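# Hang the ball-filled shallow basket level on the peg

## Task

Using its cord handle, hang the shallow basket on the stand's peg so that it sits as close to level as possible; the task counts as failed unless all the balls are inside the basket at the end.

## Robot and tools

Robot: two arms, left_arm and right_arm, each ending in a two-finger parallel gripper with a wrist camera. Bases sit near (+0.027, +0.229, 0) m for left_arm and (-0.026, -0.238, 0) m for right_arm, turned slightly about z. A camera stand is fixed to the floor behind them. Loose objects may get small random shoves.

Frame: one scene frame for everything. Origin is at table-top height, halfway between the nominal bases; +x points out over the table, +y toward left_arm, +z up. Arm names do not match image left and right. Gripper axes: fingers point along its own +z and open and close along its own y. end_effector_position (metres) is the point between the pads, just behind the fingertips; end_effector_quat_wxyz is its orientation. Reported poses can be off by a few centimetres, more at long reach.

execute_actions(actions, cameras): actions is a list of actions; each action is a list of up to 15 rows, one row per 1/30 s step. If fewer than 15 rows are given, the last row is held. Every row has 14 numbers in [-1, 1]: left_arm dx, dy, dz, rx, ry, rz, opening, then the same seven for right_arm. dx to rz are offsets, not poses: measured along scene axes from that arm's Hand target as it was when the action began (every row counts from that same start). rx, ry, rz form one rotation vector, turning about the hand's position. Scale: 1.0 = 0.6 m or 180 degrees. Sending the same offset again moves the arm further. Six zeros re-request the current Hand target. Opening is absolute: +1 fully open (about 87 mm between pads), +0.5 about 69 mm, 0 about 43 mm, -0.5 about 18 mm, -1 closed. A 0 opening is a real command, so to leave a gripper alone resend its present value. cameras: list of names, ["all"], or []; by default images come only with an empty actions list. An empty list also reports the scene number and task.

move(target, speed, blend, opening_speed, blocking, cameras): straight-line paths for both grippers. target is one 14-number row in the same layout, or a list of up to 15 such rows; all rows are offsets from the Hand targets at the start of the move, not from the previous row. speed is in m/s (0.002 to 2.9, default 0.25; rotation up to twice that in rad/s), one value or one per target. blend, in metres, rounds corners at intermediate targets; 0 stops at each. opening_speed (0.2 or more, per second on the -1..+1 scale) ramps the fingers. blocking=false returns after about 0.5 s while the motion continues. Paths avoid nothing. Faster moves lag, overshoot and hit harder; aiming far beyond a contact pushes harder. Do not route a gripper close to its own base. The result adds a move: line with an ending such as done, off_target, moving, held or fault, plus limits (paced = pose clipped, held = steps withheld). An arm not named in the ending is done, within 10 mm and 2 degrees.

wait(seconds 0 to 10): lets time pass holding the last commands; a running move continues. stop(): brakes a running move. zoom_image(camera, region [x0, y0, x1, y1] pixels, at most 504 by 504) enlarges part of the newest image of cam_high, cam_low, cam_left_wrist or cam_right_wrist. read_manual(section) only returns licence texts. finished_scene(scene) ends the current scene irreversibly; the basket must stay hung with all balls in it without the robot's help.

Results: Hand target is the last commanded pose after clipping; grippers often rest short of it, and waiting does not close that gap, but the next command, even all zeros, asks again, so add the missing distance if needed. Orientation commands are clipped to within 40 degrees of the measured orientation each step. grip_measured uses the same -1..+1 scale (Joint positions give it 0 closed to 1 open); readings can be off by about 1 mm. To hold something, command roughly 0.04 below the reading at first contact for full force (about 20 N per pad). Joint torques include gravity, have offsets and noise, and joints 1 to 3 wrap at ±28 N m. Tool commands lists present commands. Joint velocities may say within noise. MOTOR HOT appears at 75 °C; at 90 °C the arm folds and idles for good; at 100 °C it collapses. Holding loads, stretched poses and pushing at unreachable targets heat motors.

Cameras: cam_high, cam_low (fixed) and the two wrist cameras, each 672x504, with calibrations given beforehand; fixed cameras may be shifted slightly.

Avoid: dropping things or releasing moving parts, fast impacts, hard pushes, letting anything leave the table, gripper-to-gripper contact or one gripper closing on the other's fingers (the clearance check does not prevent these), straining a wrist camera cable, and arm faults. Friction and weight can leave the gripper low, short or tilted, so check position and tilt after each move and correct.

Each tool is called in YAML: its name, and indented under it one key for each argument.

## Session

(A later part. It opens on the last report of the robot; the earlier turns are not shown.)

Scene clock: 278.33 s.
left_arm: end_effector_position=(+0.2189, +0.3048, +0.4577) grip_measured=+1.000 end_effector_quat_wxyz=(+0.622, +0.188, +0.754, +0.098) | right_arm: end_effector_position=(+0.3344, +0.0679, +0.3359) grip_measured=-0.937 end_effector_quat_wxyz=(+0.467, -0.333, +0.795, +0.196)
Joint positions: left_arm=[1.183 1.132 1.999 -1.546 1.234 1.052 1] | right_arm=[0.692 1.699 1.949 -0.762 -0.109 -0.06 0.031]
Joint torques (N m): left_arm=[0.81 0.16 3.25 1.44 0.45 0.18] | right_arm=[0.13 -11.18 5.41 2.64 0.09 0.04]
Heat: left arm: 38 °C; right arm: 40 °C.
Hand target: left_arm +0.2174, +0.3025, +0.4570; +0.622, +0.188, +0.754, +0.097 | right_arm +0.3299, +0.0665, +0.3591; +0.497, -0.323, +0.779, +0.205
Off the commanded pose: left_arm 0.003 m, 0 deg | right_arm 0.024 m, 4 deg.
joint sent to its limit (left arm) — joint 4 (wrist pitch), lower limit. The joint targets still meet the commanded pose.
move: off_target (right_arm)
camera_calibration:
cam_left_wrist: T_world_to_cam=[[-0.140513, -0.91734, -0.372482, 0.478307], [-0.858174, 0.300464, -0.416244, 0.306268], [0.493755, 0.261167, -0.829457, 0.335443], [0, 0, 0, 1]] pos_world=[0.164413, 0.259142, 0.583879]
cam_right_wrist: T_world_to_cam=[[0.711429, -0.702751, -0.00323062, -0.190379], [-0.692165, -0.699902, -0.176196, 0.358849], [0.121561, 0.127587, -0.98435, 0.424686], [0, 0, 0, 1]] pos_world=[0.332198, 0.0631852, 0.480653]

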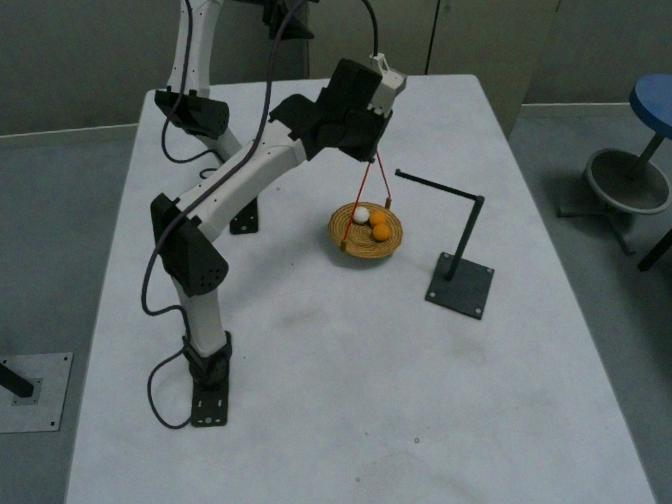

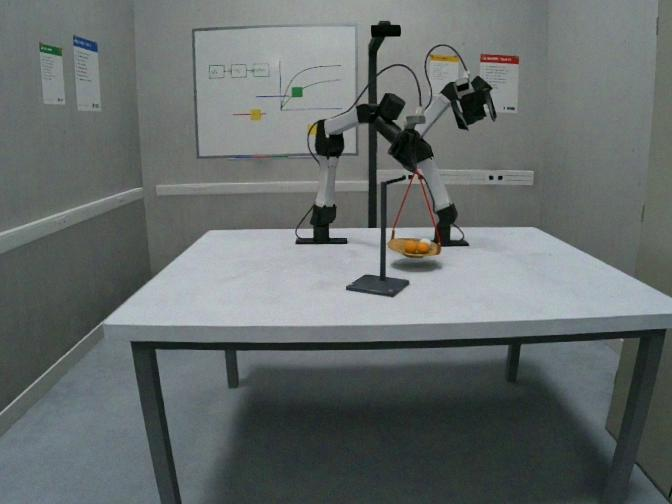

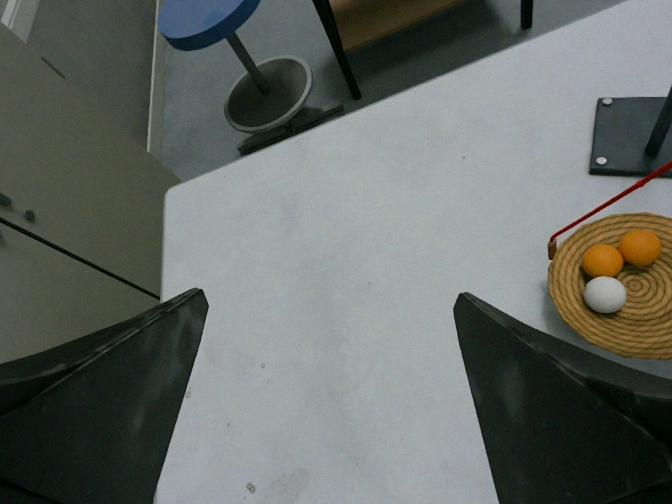

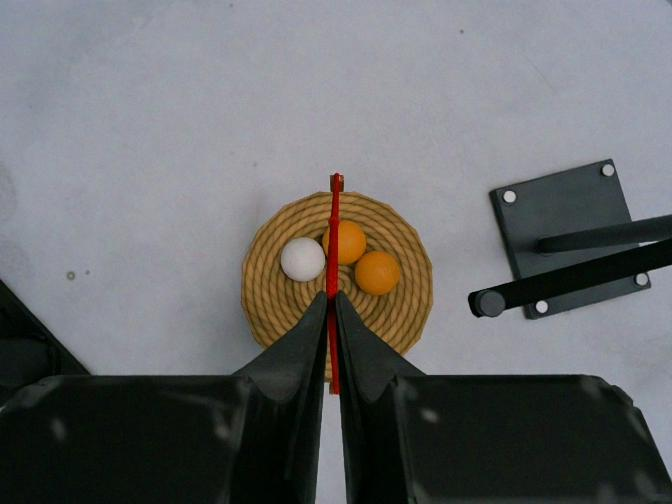

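move:
  target: [0,0,0,0,0,0,1,-0.0107,-0.0233,0.0615,0.0196,-0.0196,0,-1]
  speed: 0.06
  cameras: ["cam_high","cam_low","cam_right_wrist","cam_left_wrist"]

zoom_image:
  camera: "cam_low"
  region: [340, 150, 480, 275]

Scene clock: 334.63 s.
left_arm: end_effector_position=(+0.2189, +0.3048, +0.4577) grip_measured=+1.000 end_effector_quat_wxyz=(+0.622, +0.188, +0.754, +0.098) | right_arm: end_effector_position=(+0.3273, +0.0546, +0.3652) grip_measured=-0.937 end_effector_quat_wxyz=(+0.496, -0.323, +0.780, +0.202)
Joint positions: left_arm=[1.183 1.132 1.999 -1.546 1.234 1.052 1] | right_arm=[0.677 1.636 1.949 -0.756 -0.114 -0.06 0.031]
Joint torques (N m): left_arm=[0.8 0.16 3.23 1.45 0.45 0.18] | right_arm=[-0.76 -10.3 7.43 2.61 -0.02 0.11]
Heat: left arm: 37 °C; right arm: 45 °C.
Hand target: left_arm +0.2174, +0.3025, +0.4570; +0.622, +0.188, +0.754, +0.097 | right_arm +0.3236, +0.0525, +0.3960; +0.530, -0.314, +0.757, +0.219
Off the commanded pose: left_arm 0.003 m, 0 deg | right_arm 0.031 m, 5 deg.
joint sent to its limit (left arm) — joint 4 (wrist pitch), lower limit. The joint targets still meet the commanded pose.
move: off_target (right_arm)
camera_calibration:
cam_left_wrist: T_world_to_cam=[[-0.140513, -0.91734, -0.372482, 0.478307], [-0.858174, 0.300464, -0.416244, 0.306268], [0.493755, 0.261167, -0.829457, 0.335443], [0, 0, 0, 1]] pos_world=[0.164413, 0.259142, 0.583879]
cam_right_wrist: T_world_to_cam=[[0.703896, -0.710298, 0.00260671, -0.193933], [-0.688487, -0.683175, -0.243428, 0.372173], [0.174687, 0.169553, -0.969915, 0.431144], [0, 0, 0, 1]] pos_world=[0.31743, 0.0434069, 0.509276]

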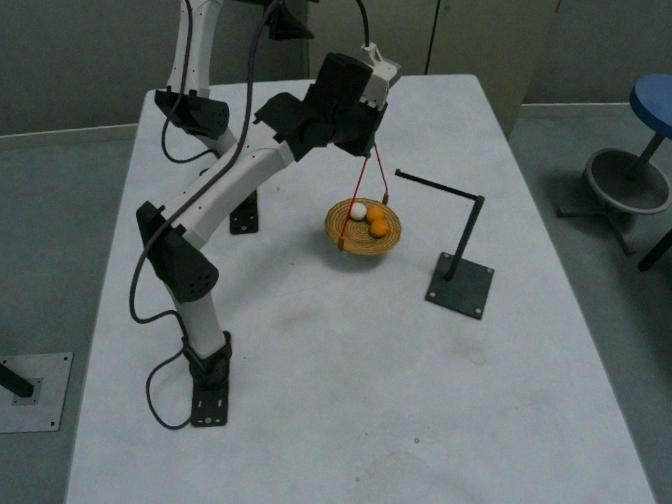

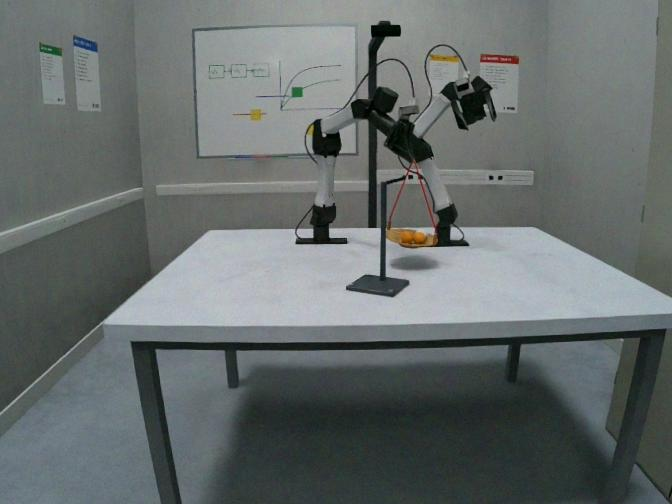

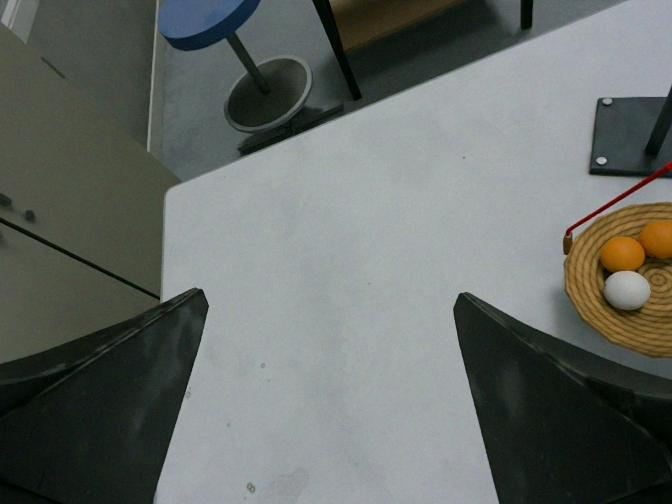

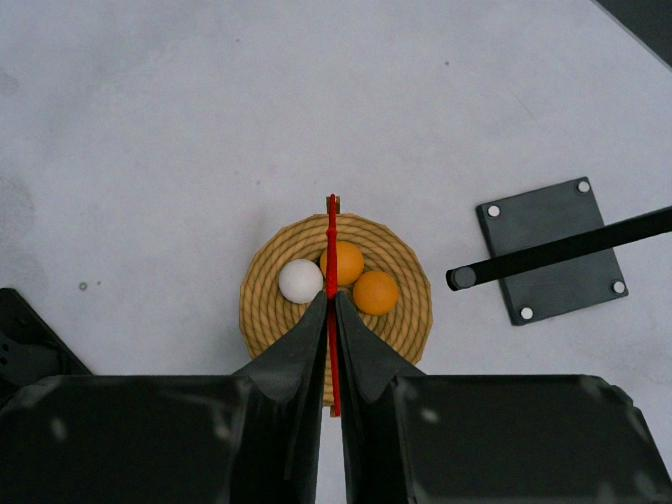

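Scaled by 3.600 from the camera's 672x504 image, which has a finer 960x720 frame.

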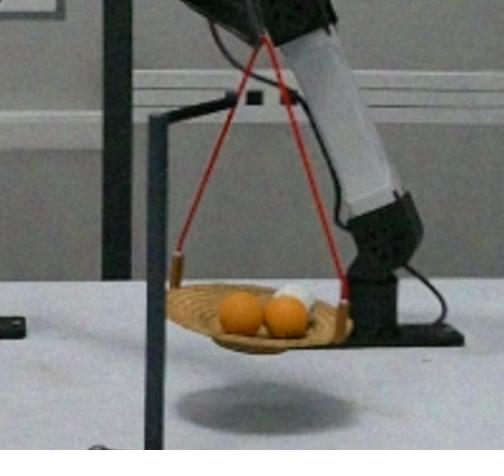

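move:
  target: [0.1417,-0.1183,-0.0767,-0.0396,0.0812,-0.171,1,0.0533,-0.0422,0.01,0,0,0,-1]
  speed: 0.06
  cameras: ["cam_low","cam_right_wrist","cam_left_wrist"]

zoom_image:
  camera: "cam_low"
  region: [340, 150, 480, 275]

Scene clock: 360.83 s.
left_arm: end_effector_position=(+0.3017, +0.2328, +0.4099) grip_measured=+1.000 end_effector_quat_wxyz=(+0.538, +0.347, +0.755, -0.141) | right_arm: end_effector_position=(+0.3512, +0.0249, +0.3938) grip_measured=-0.937 end_effector_quat_wxyz=(+0.522, -0.309, +0.765, +0.216)
Joint positions: left_arm=[0.491 1.402 2.06 -1.523 1.047 0.969 1] | right_arm=[0.552 1.65 2.032 -0.762 -0.229 -0.082 0.031]
Joint torques (N m): left_arm=[-0.35 -1.91 6.16 1.36 0.41 0.21] | right_arm=[-0.83 -5.39 9.65 2.29 -0.12 -0.1]
Heat: left arm: 37 °C; right arm: 43 °C.
Hand target: left_arm +0.3023, +0.2316, +0.4111; +0.536, +0.353, +0.754, -0.142 | right_arm +0.3554, +0.0271, +0.4021; +0.530, -0.314, +0.757, +0.219
Off the commanded pose: left_arm 0.002 m, 1 deg | right_arm 0.009 m, 1 deg.
move: done
camera_calibration:
cam_left_wrist: T_world_to_cam=[[-0.659625, -0.735332, -0.155504, 0.431367], [-0.683563, 0.672953, -0.282623, 0.184949], [0.312469, -0.080128, -0.946543, 0.455935], [0, 0, 0, 1]] pos_world=[0.268499, 0.229269, 0.550912]
cam_right_wrist: T_world_to_cam=[[0.696798, -0.717192, -0.0104329, -0.224177], [-0.683937, -0.659965, -0.310927, 0.399758], [0.216109, 0.223789, -0.950376, 0.43618], [0, 0, 0, 1]] pos_world=[0.335353, 0.00543648, 0.536492]
Images, in order (width x height): cam_low 672x504, cam_left_wrist 672x504, cam_right_wrist 672x504.

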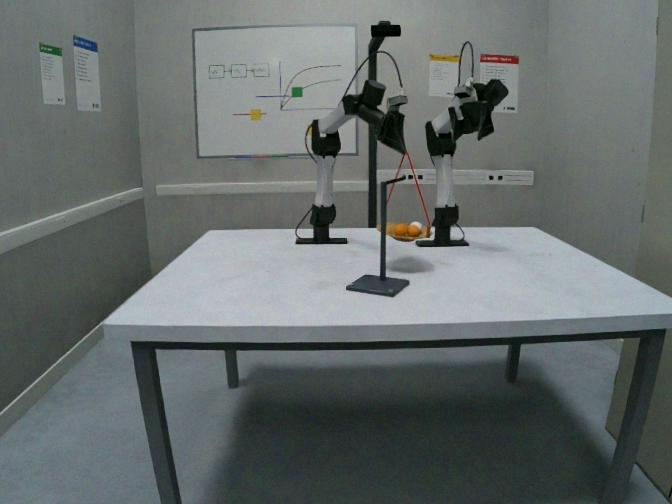

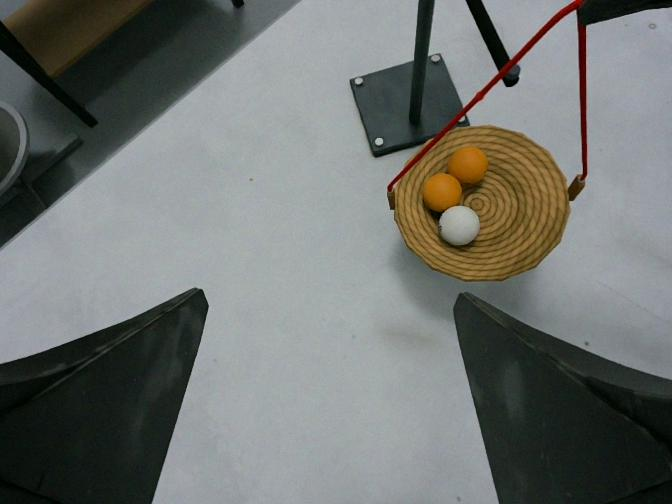

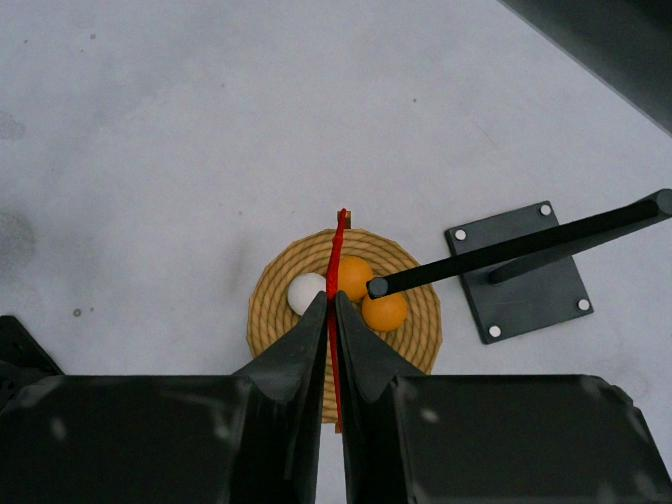

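Scaled by 3.600 from the camera's 672x504 image, which has a finer 960x720 frame.

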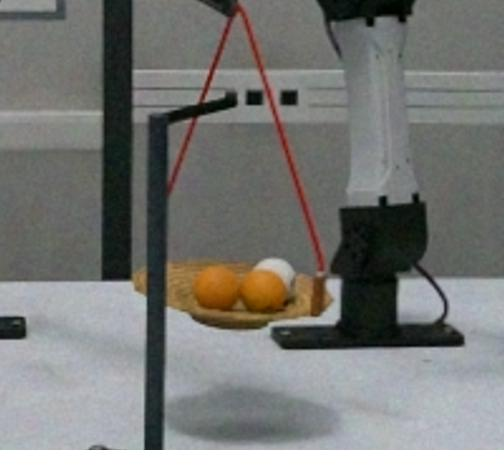

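move:
  target: [0,0,0,0,0,0,1,0.0947,-0.0407,-0.0133,0,0,0,-1]
  speed: 0.05
  cameras: ["cam_high","cam_low","cam_right_wrist","cam_left_wrist"]

zoom_image:
  camera: "cam_low"
  region: [340, 150, 480, 275]

Scene clock: 374.37 s.
left_arm: end_effector_position=(+0.3015, +0.2327, +0.4098) grip_measured=+1.000 end_effector_quat_wxyz=(+0.538, +0.347, +0.755, -0.141) | right_arm: end_effector_position=(+0.4084, +0.0005, +0.3876) grip_measured=-0.937 end_effector_quat_wxyz=(+0.524, -0.307, +0.765, +0.215)
Joint positions: left_arm=[0.491 1.402 2.06 -1.525 1.047 0.97 1] | right_arm=[0.412 1.807 2.192 -0.777 -0.356 -0.134 0.031]
Joint torques (N m): left_arm=[-0.38 -1.91 6.2 1.35 0.41 0.2] | right_arm=[-0.81 -6.84 9.43 2.26 -0.14 -0.01]
Heat: left arm: 39 °C; right arm: 44 °C.
Hand target: left_arm +0.3023, +0.2315, +0.4110; +0.536, +0.352, +0.754, -0.142 | right_arm +0.4124, +0.0027, +0.3940; +0.530, -0.314, +0.757, +0.219
Off the commanded pose: left_arm 0.002 m, 1 deg | right_arm 0.008 m, 1 deg.
move: done
camera_calibration:
cam_left_wrist: T_world_to_cam=[[-0.659889, -0.735203, -0.154997, 0.431046], [-0.683585, 0.673071, -0.282289, 0.184647], [0.311863, -0.0803259, -0.946725, 0.45618], [0, 0, 0, 1]] pos_world=[0.268399, 0.229269, 0.550812]
cam_right_wrist: T_world_to_cam=[[0.694068, -0.719828, -0.0108311, -0.280306], [-0.685849, -0.656582, -0.313866, 0.422719], [0.218818, 0.225273, -0.949405, 0.421897], [0, 0, 0, 1]] pos_world=[0.392154, -0.0192645, 0.530193]

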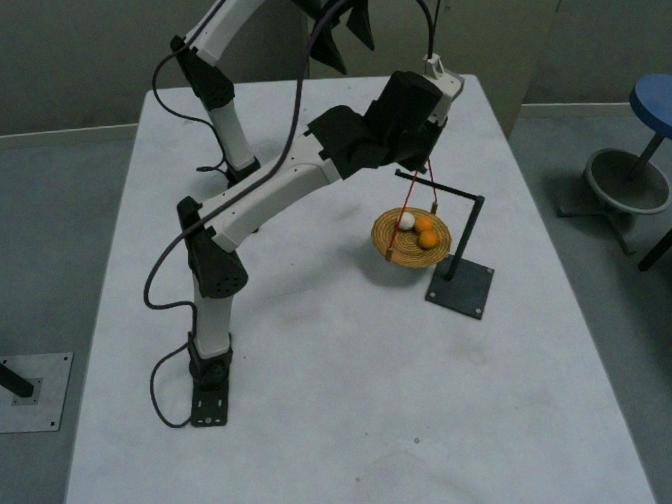

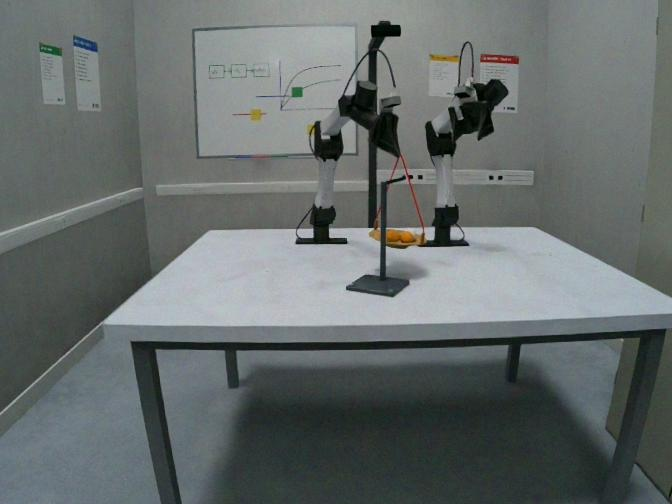

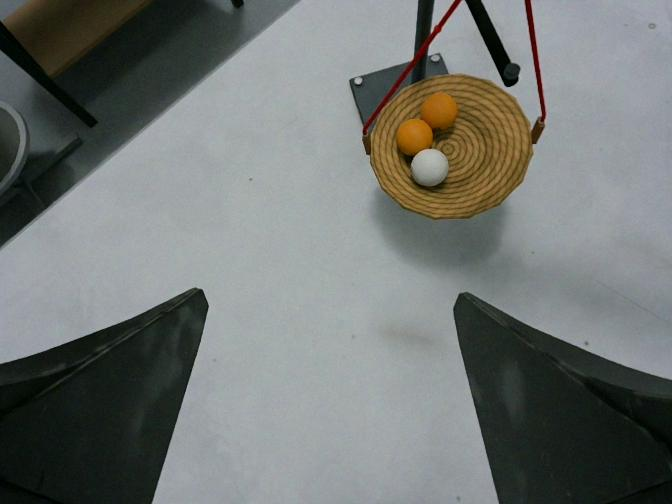

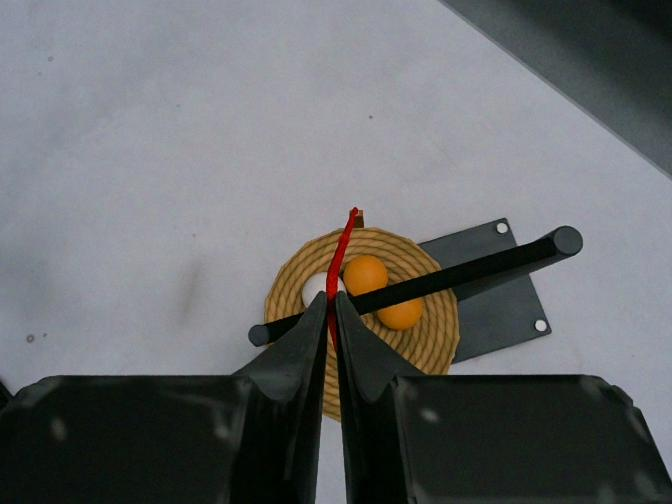

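Scaled by 3.600 from the camera's 672x504 image, which has a finer 960x720 frame.

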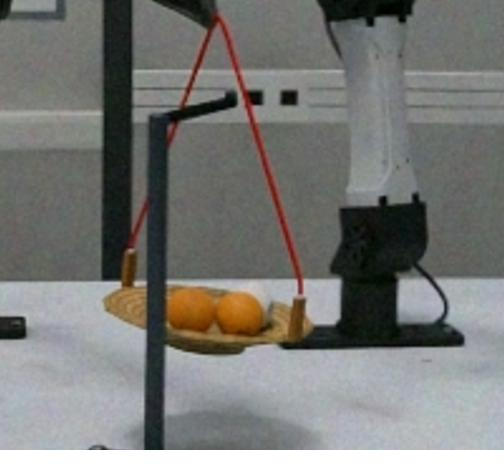

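move:
  target:
    - [0,0,0,0,0,0,1,-0.0208,-0.0118,-0.01,0,0,0,-1]
    - [0,0,0,0,0,0,1,-0.0208,-0.0118,-0.072,0,0,0,-1]
  speed: [0.05,0.04]
  cameras: ["cam_high","cam_low","cam_right_wrist","cam_left_wrist"]

zoom_image:
  camera: "cam_low"
  region: [340, 150, 480, 275]

zoom_image:
  camera: "cam_right_wrist"
  region: [220, 220, 440, 385]

Scene clock: 403.93 s.
left_arm: end_effector_position=(+0.3015, +0.2327, +0.4098) grip_measured=+1.000 end_effector_quat_wxyz=(+0.538, +0.347, +0.755, -0.141) | right_arm: end_effector_position=(+0.4052, -0.0022, +0.3267) grip_measured=-0.937 end_effector_quat_wxyz=(+0.500, -0.309, +0.780, +0.216)
Joint positions: left_arm=[0.491 1.402 2.06 -1.525 1.047 0.97 1] | right_arm=[0.407 1.707 1.845 -0.589 -0.364 -0.14 0.031]
Joint torques (N m): left_arm=[-0.35 -1.88 6.16 1.36 0.41 0.2] | right_arm=[-0.81 -11.49 5.5 2.62 -0.15 -0.03]
Heat: left arm: 41 °C; right arm: 43 °C.
Hand target: left_arm +0.3023, +0.2315, +0.4110; +0.536, +0.352, +0.754, -0.142 | right_arm +0.3999, -0.0044, +0.3509; +0.530, -0.313, +0.757, +0.219
Off the commanded pose: left_arm 0.002 m, 1 deg | right_arm 0.025 m, 4 deg.
move: off_target (right_arm)
camera_calibration:
cam_left_wrist: T_world_to_cam=[[-0.659889, -0.735203, -0.154997, 0.431046], [-0.683585, 0.673071, -0.282289, 0.184647], [0.311863, -0.0803259, -0.946725, 0.45618], [0, 0, 0, 1]] pos_world=[0.268399, 0.229269, 0.550812]
cam_right_wrist: T_world_to_cam=[[0.696149, -0.717255, -0.0303651, -0.275157], [-0.697728, -0.666029, -0.263781, 0.388137], [0.168974, 0.204817, -0.964105, 0.390244], [0, 0, 0, 1]] pos_world=[0.396423, -0.0187756, 0.470264]

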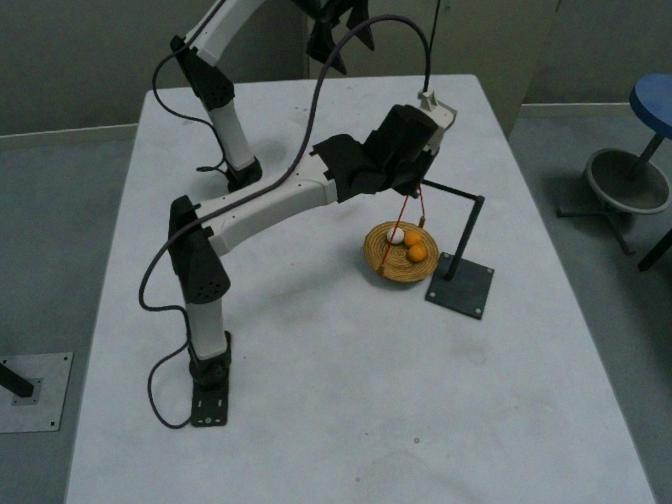

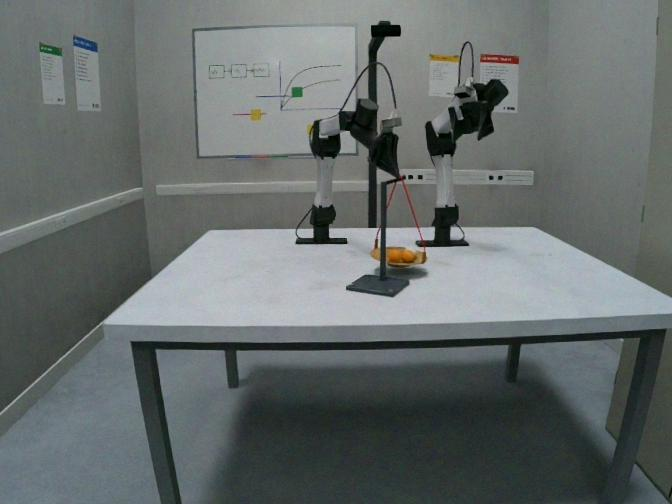

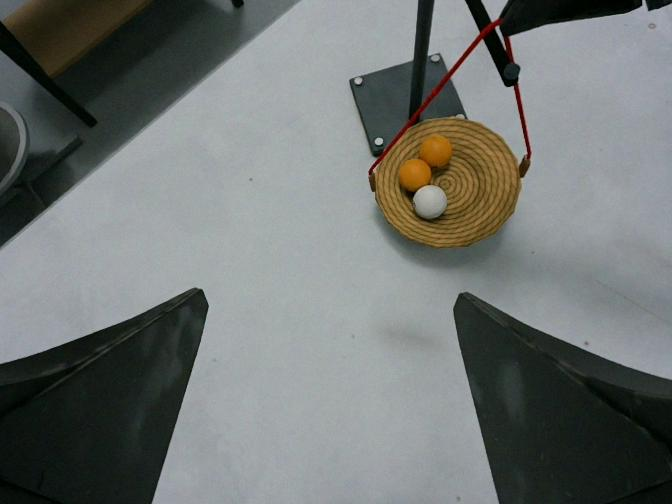

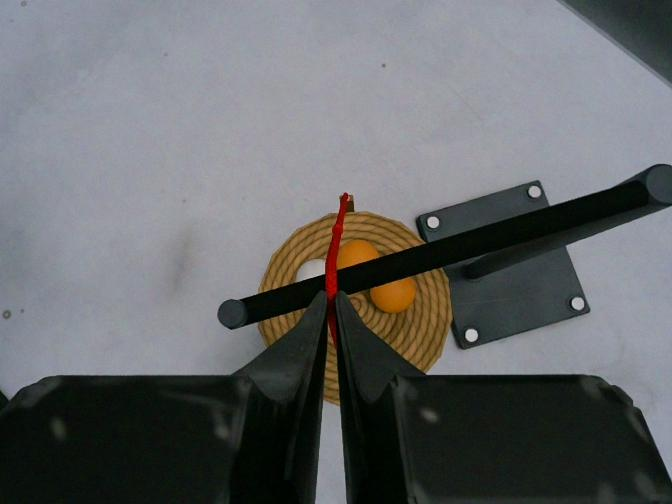

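Scaled by 3.600 from the camera's 672x504 image, which has a finer 960x720 frame.

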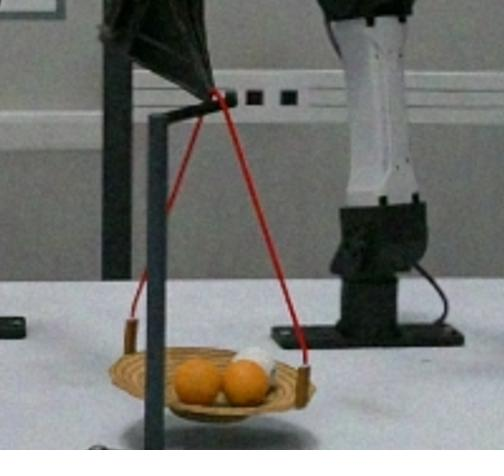

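Scaled by 2.291 from the camera's 672x504 image, which has a finer 960x720 frame.

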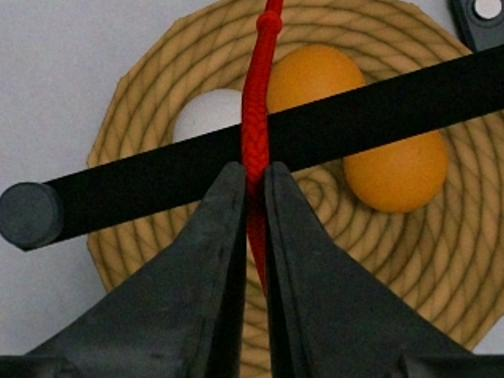

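move:
  target:
    - [0,0,0,0,0,0,1,-0.0027,-0.0052,0,0,0,0,-1]
    - [0,0,0,0,0,0,1,-0.0027,-0.0052,-0.023,0,0,0,-1]
  speed: 0.03
  cameras: ["cam_low","cam_right_wrist","cam_left_wrist"]

zoom_image:
  camera: "cam_low"
  region: [360, 155, 450, 275]

zoom_image:
  camera: "cam_right_wrist"
  region: [220, 220, 440, 385]

zoom_image:
  camera: "cam_left_wrist"
  region: [360, 0, 580, 165]

Scene clock: 422.13 s.
left_arm: end_effector_position=(+0.3015, +0.2327, +0.4098) grip_measured=+1.000 end_effector_quat_wxyz=(+0.538, +0.347, +0.755, -0.141) | right_arm: end_effector_position=(+0.4031, -0.0043, +0.3201) grip_measured=-0.937 end_effector_quat_wxyz=(+0.509, -0.309, +0.773, +0.218)
Joint positions: left_arm=[0.491 1.402 2.06 -1.525 1.047 0.97 1] | right_arm=[0.402 1.669 1.756 -0.516 -0.372 -0.141 0.031]
Joint torques (N m): left_arm=[-0.35 -1.88 6.19 1.35 0.41 0.2] | right_arm=[-0.83 -11.1 5.75 2.45 -0.15 -0.12]
Heat: left arm: 42 °C; right arm: 44 °C.
Hand target: left_arm +0.3023, +0.2315, +0.4110; +0.536, +0.352, +0.754, -0.142 | right_arm +0.3982, -0.0074, +0.3372; +0.530, -0.314, +0.757, +0.219
Off the commanded pose: left_arm 0.002 m, 1 deg | right_arm 0.018 m, 3 deg.
move: off_target (right_arm)
camera_calibration:
cam_left_wrist: T_world_to_cam=[[-0.659889, -0.735203, -0.154997, 0.431046], [-0.683585, 0.673071, -0.282289, 0.184647], [0.311863, -0.0803259, -0.946725, 0.45618], [0, 0, 0, 1]] pos_world=[0.268399, 0.229269, 0.550812]
cam_right_wrist: T_world_to_cam=[[0.698552, -0.715128, -0.0248356, -0.278067], [-0.690849, -0.664981, -0.283773, 0.387151], [0.186419, 0.215388, -0.95857, 0.37589], [0, 0, 0, 1]] pos_world=[0.391635, -0.0223673, 0.463274]
Images, in order (width x height): cam_low 672x504, cam_left_wrist 672x504, cam_right_wrist 672x504.

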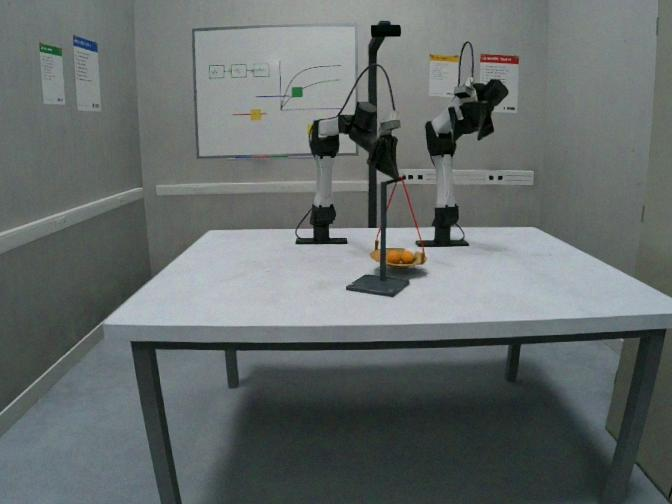

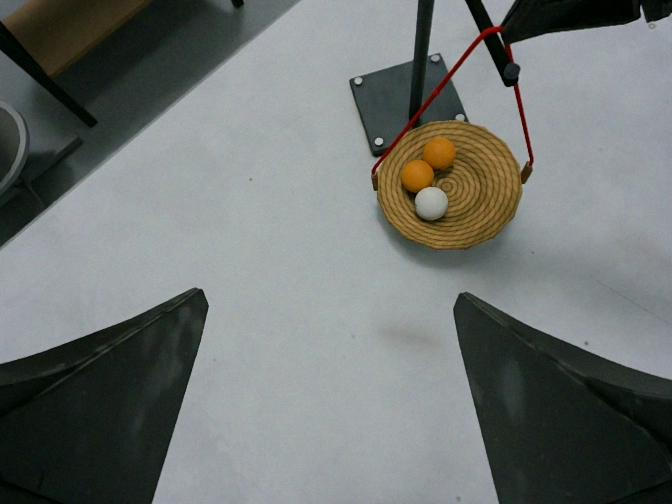

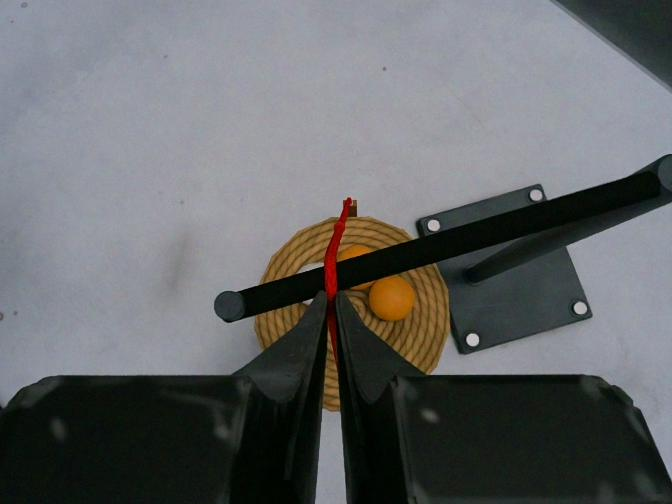

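Scaled by 4.200 from the camera's 672x504 image, which has a finer 960x720 frame.

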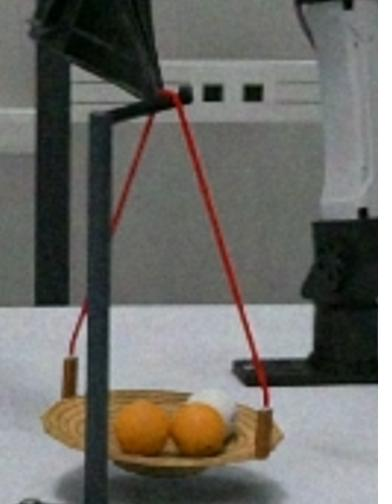

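Scaled by 2.291 from the camera's 672x504 image, which has a finer 960x720 frame.

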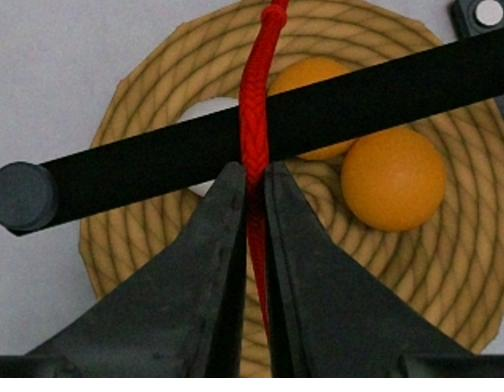

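Scaled by 2.291 from the camera's 672x504 image, which has a finer 960x720 frame.

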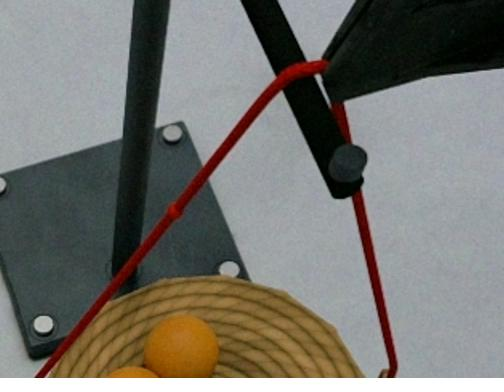

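move:
  target:
    - [0,0,0,0,0,0,1,-0.0019,-0.0037,0,0,0,0,-1]
    - [0,0,0,0,0,0,1,-0.0019,-0.0037,-0.016,0,0,0,-1]
  speed: 0.03
  cameras: ["cam_low","cam_right_wrist","cam_left_wrist"]

zoom_image:
  camera: "cam_low"
  region: [360, 155, 450, 275]

zoom_image:
  camera: "cam_right_wrist"
  region: [220, 220, 440, 385]

zoom_image:
  camera: "cam_left_wrist"
  region: [360, 0, 580, 165]

Scene clock: 430.23 s.
left_arm: end_effector_position=(+0.3015, +0.2327, +0.4098) grip_measured=+1.000 end_effector_quat_wxyz=(+0.538, +0.347, +0.755, -0.141) | right_arm: end_effector_position=(+0.4025, -0.0050, +0.3173) grip_measured=-0.937 end_effector_quat_wxyz=(+0.518, -0.310, +0.767, +0.220)
Joint positions: left_arm=[0.491 1.402 2.06 -1.525 1.047 0.97 1] | right_arm=[0.398 1.645 1.699 -0.46 -0.38 -0.141 0.031]
Joint torques (N m): left_arm=[-0.35 -1.91 6.2 1.35 0.41 0.19] | right_arm=[-0.98 -10.52 5.24 2.37 -0.14 -0.08]
Heat: left arm: 42 °C; right arm: 43 °C.
Hand target: left_arm +0.3023, +0.2315, +0.4110; +0.536, +0.352, +0.754, -0.142 | right_arm +0.3971, -0.0096, +0.3275; +0.530, -0.314, +0.757, +0.219
Off the commanded pose: left_arm 0.002 m, 1 deg | right_arm 0.013 m, 2 deg.
move: off_target (right_arm)
camera_calibration:
cam_left_wrist: T_world_to_cam=[[-0.659889, -0.735203, -0.154997, 0.431046], [-0.683585, 0.673071, -0.282289, 0.184647], [0.311863, -0.0803259, -0.946725, 0.45618], [0, 0, 0, 1]] pos_world=[0.268399, 0.229269, 0.550812]
cam_right_wrist: T_world_to_cam=[[0.701823, -0.712101, -0.0188901, -0.28142], [-0.682348, -0.664411, -0.304892, 0.388747], [0.204563, 0.22687, -0.952199, 0.364288], [0, 0, 0, 1]] pos_world=[0.388248, -0.0247578, 0.460085]
Images, in order (width x height): cam_low 672x504, cam_left_wrist 672x504, cam_right_wrist 672x504.

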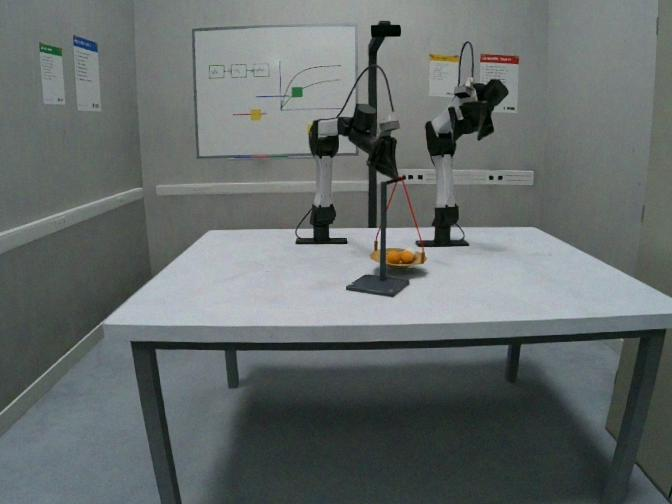

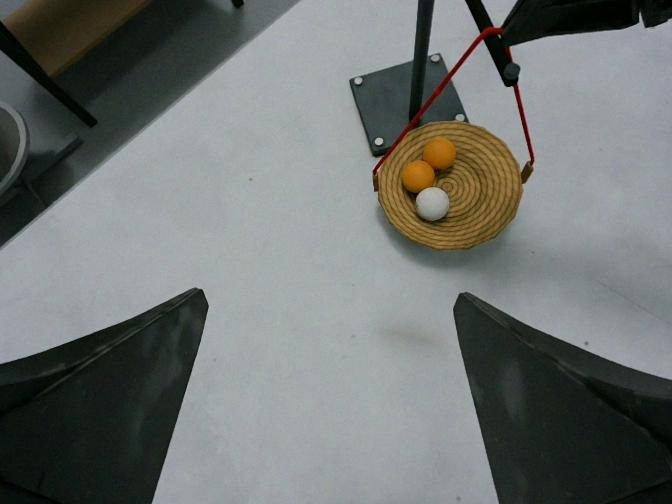

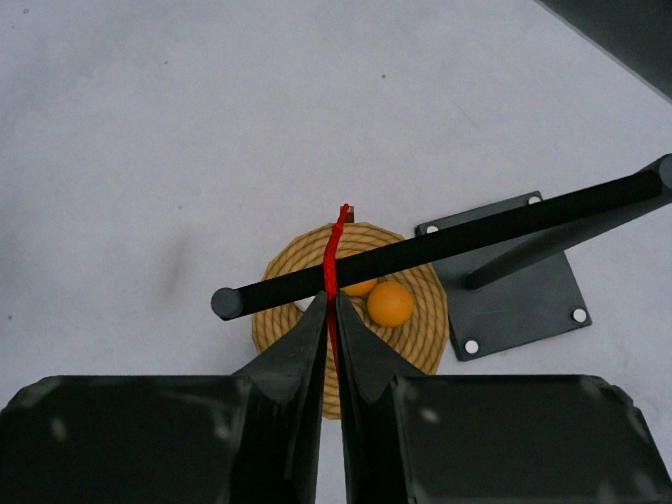

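Scaled by 4.200 from the camera's 672x504 image, which has a finer 960x720 frame.

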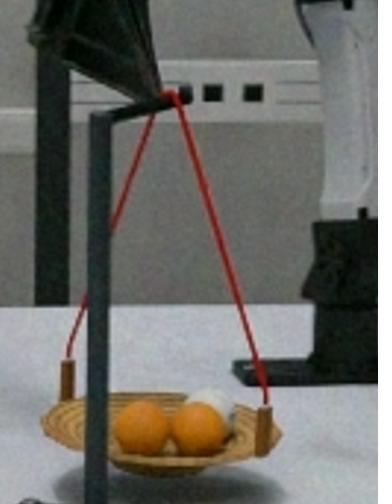

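Scaled by 2.291 from the camera's 672x504 image, which has a finer 960x720 frame.

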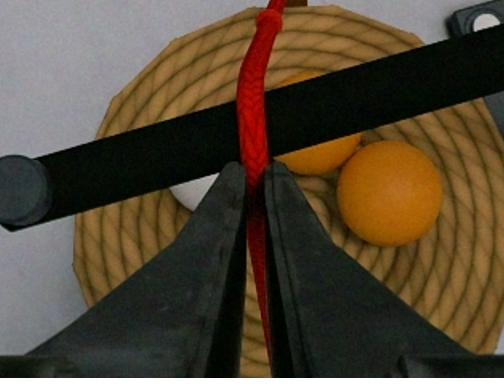

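Scaled by 2.291 from the camera's 672x504 image, which has a finer 960x720 frame.

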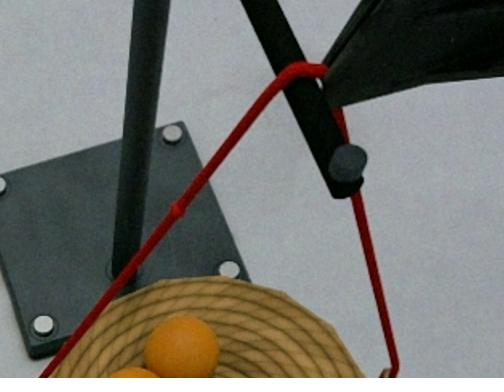

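move:
  target: [0,0,0,0,0,0,1,-0.0015,-0.003,-0.0167,0,0,0,-1]
  speed: 0.03
  cameras: ["cam_low","cam_right_wrist","cam_left_wrist"]

zoom_image:
  camera: "cam_low"
  region: [360, 155, 450, 275]

zoom_image:
  camera: "cam_right_wrist"
  region: [220, 220, 440, 385]

zoom_image:
  camera: "cam_left_wrist"
  region: [360, 0, 580, 165]

Scene clock: 436.53 s.
left_arm: end_effector_position=(+0.3015, +0.2327, +0.4098) grip_measured=+1.000 end_effector_quat_wxyz=(+0.538, +0.347, +0.755, -0.141) | right_arm: end_effector_position=(+0.4020, -0.0058, +0.3156) grip_measured=-0.937 end_effector_quat_wxyz=(+0.528, -0.311, +0.758, +0.222)
Joint positions: left_arm=[0.491 1.402 2.06 -1.525 1.047 0.97 1] | right_arm=[0.395 1.621 1.643 -0.402 -0.388 -0.141 0.031]
Joint torques (N m): left_arm=[-0.36 -1.91 6.19 1.36 0.41 0.2] | right_arm=[-0.99 -9.99 5.11 2.21 -0.06 -0.12]
Heat: left arm: 43 °C; right arm: 44 °C.
Hand target: left_arm +0.3023, +0.2315, +0.4110; +0.536, +0.352, +0.754, -0.142 | right_arm +0.3962, -0.0116, +0.3175; +0.530, -0.314, +0.757, +0.219
Off the commanded pose: left_arm 0.002 m, 1 deg | right_arm 0.008 m, 1 deg.
move: done
camera_calibration:
cam_left_wrist: T_world_to_cam=[[-0.659889, -0.735203, -0.154997, 0.431046], [-0.683585, 0.673071, -0.282289, 0.184647], [0.311863, -0.0803259, -0.946725, 0.45618], [0, 0, 0, 1]] pos_world=[0.268399, 0.229269, 0.550812]
cam_right_wrist: T_world_to_cam=[[0.704822, -0.709301, -0.0108764, -0.285398], [-0.672284, -0.662989, -0.329362, 0.390952], [0.226406, 0.239454, -0.944141, 0.351682], [0, 0, 0, 1]] pos_world=[0.384363, -0.0274478, 0.457699]
Images, in order (width x height): cam_low 672x504, cam_left_wrist 672x504, cam_right_wrist 672x504.

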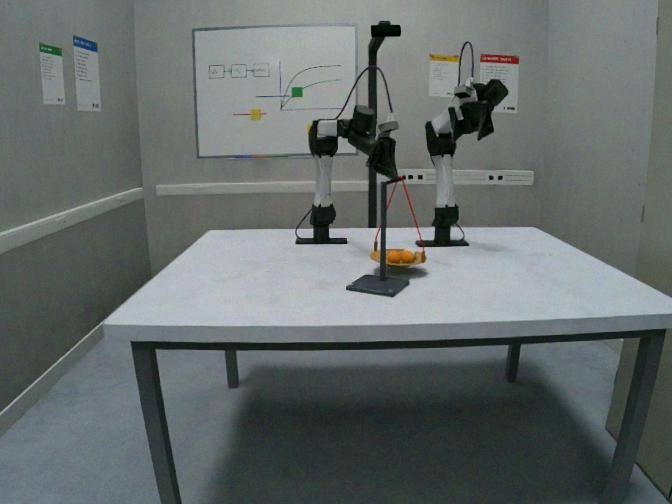

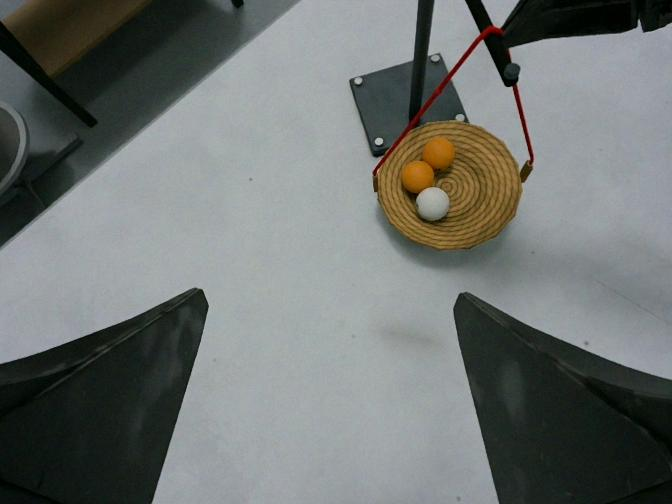

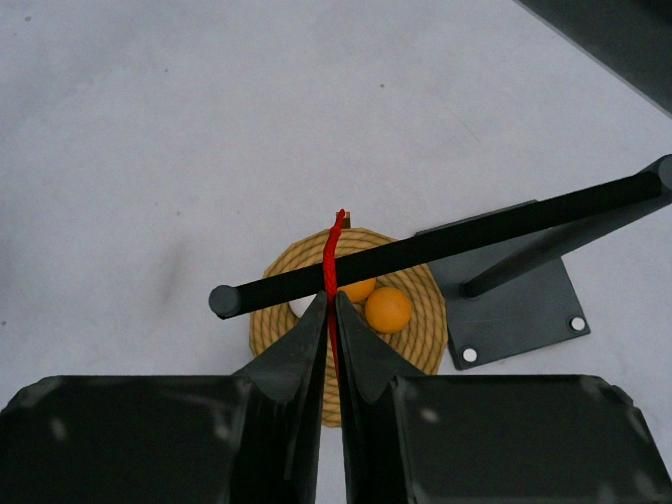

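Scaled by 4.200 from the camera's 672x504 image, which has a finer 960x720 frame.

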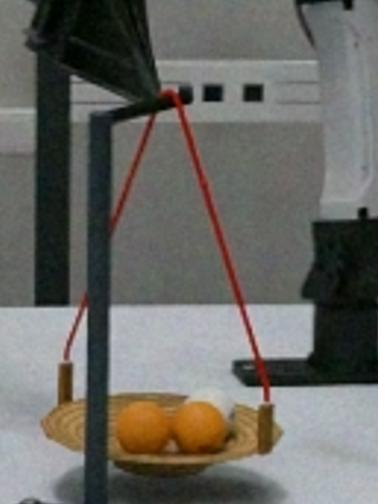

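Scaled by 2.291 from the camera's 672x504 image, which has a finer 960x720 frame.

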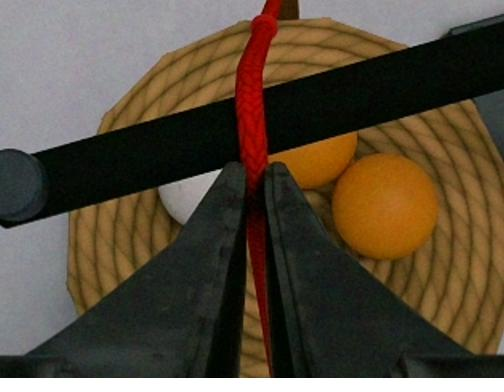

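Scaled by 2.291 from the camera's 672x504 image, which has a finer 960x720 frame.

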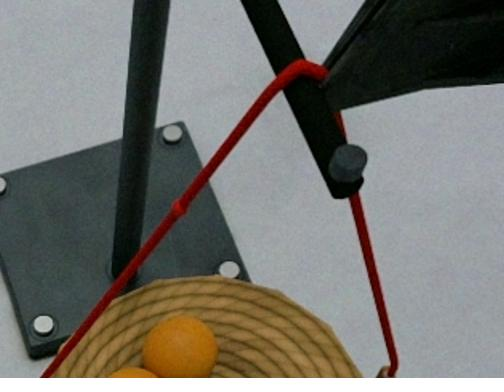

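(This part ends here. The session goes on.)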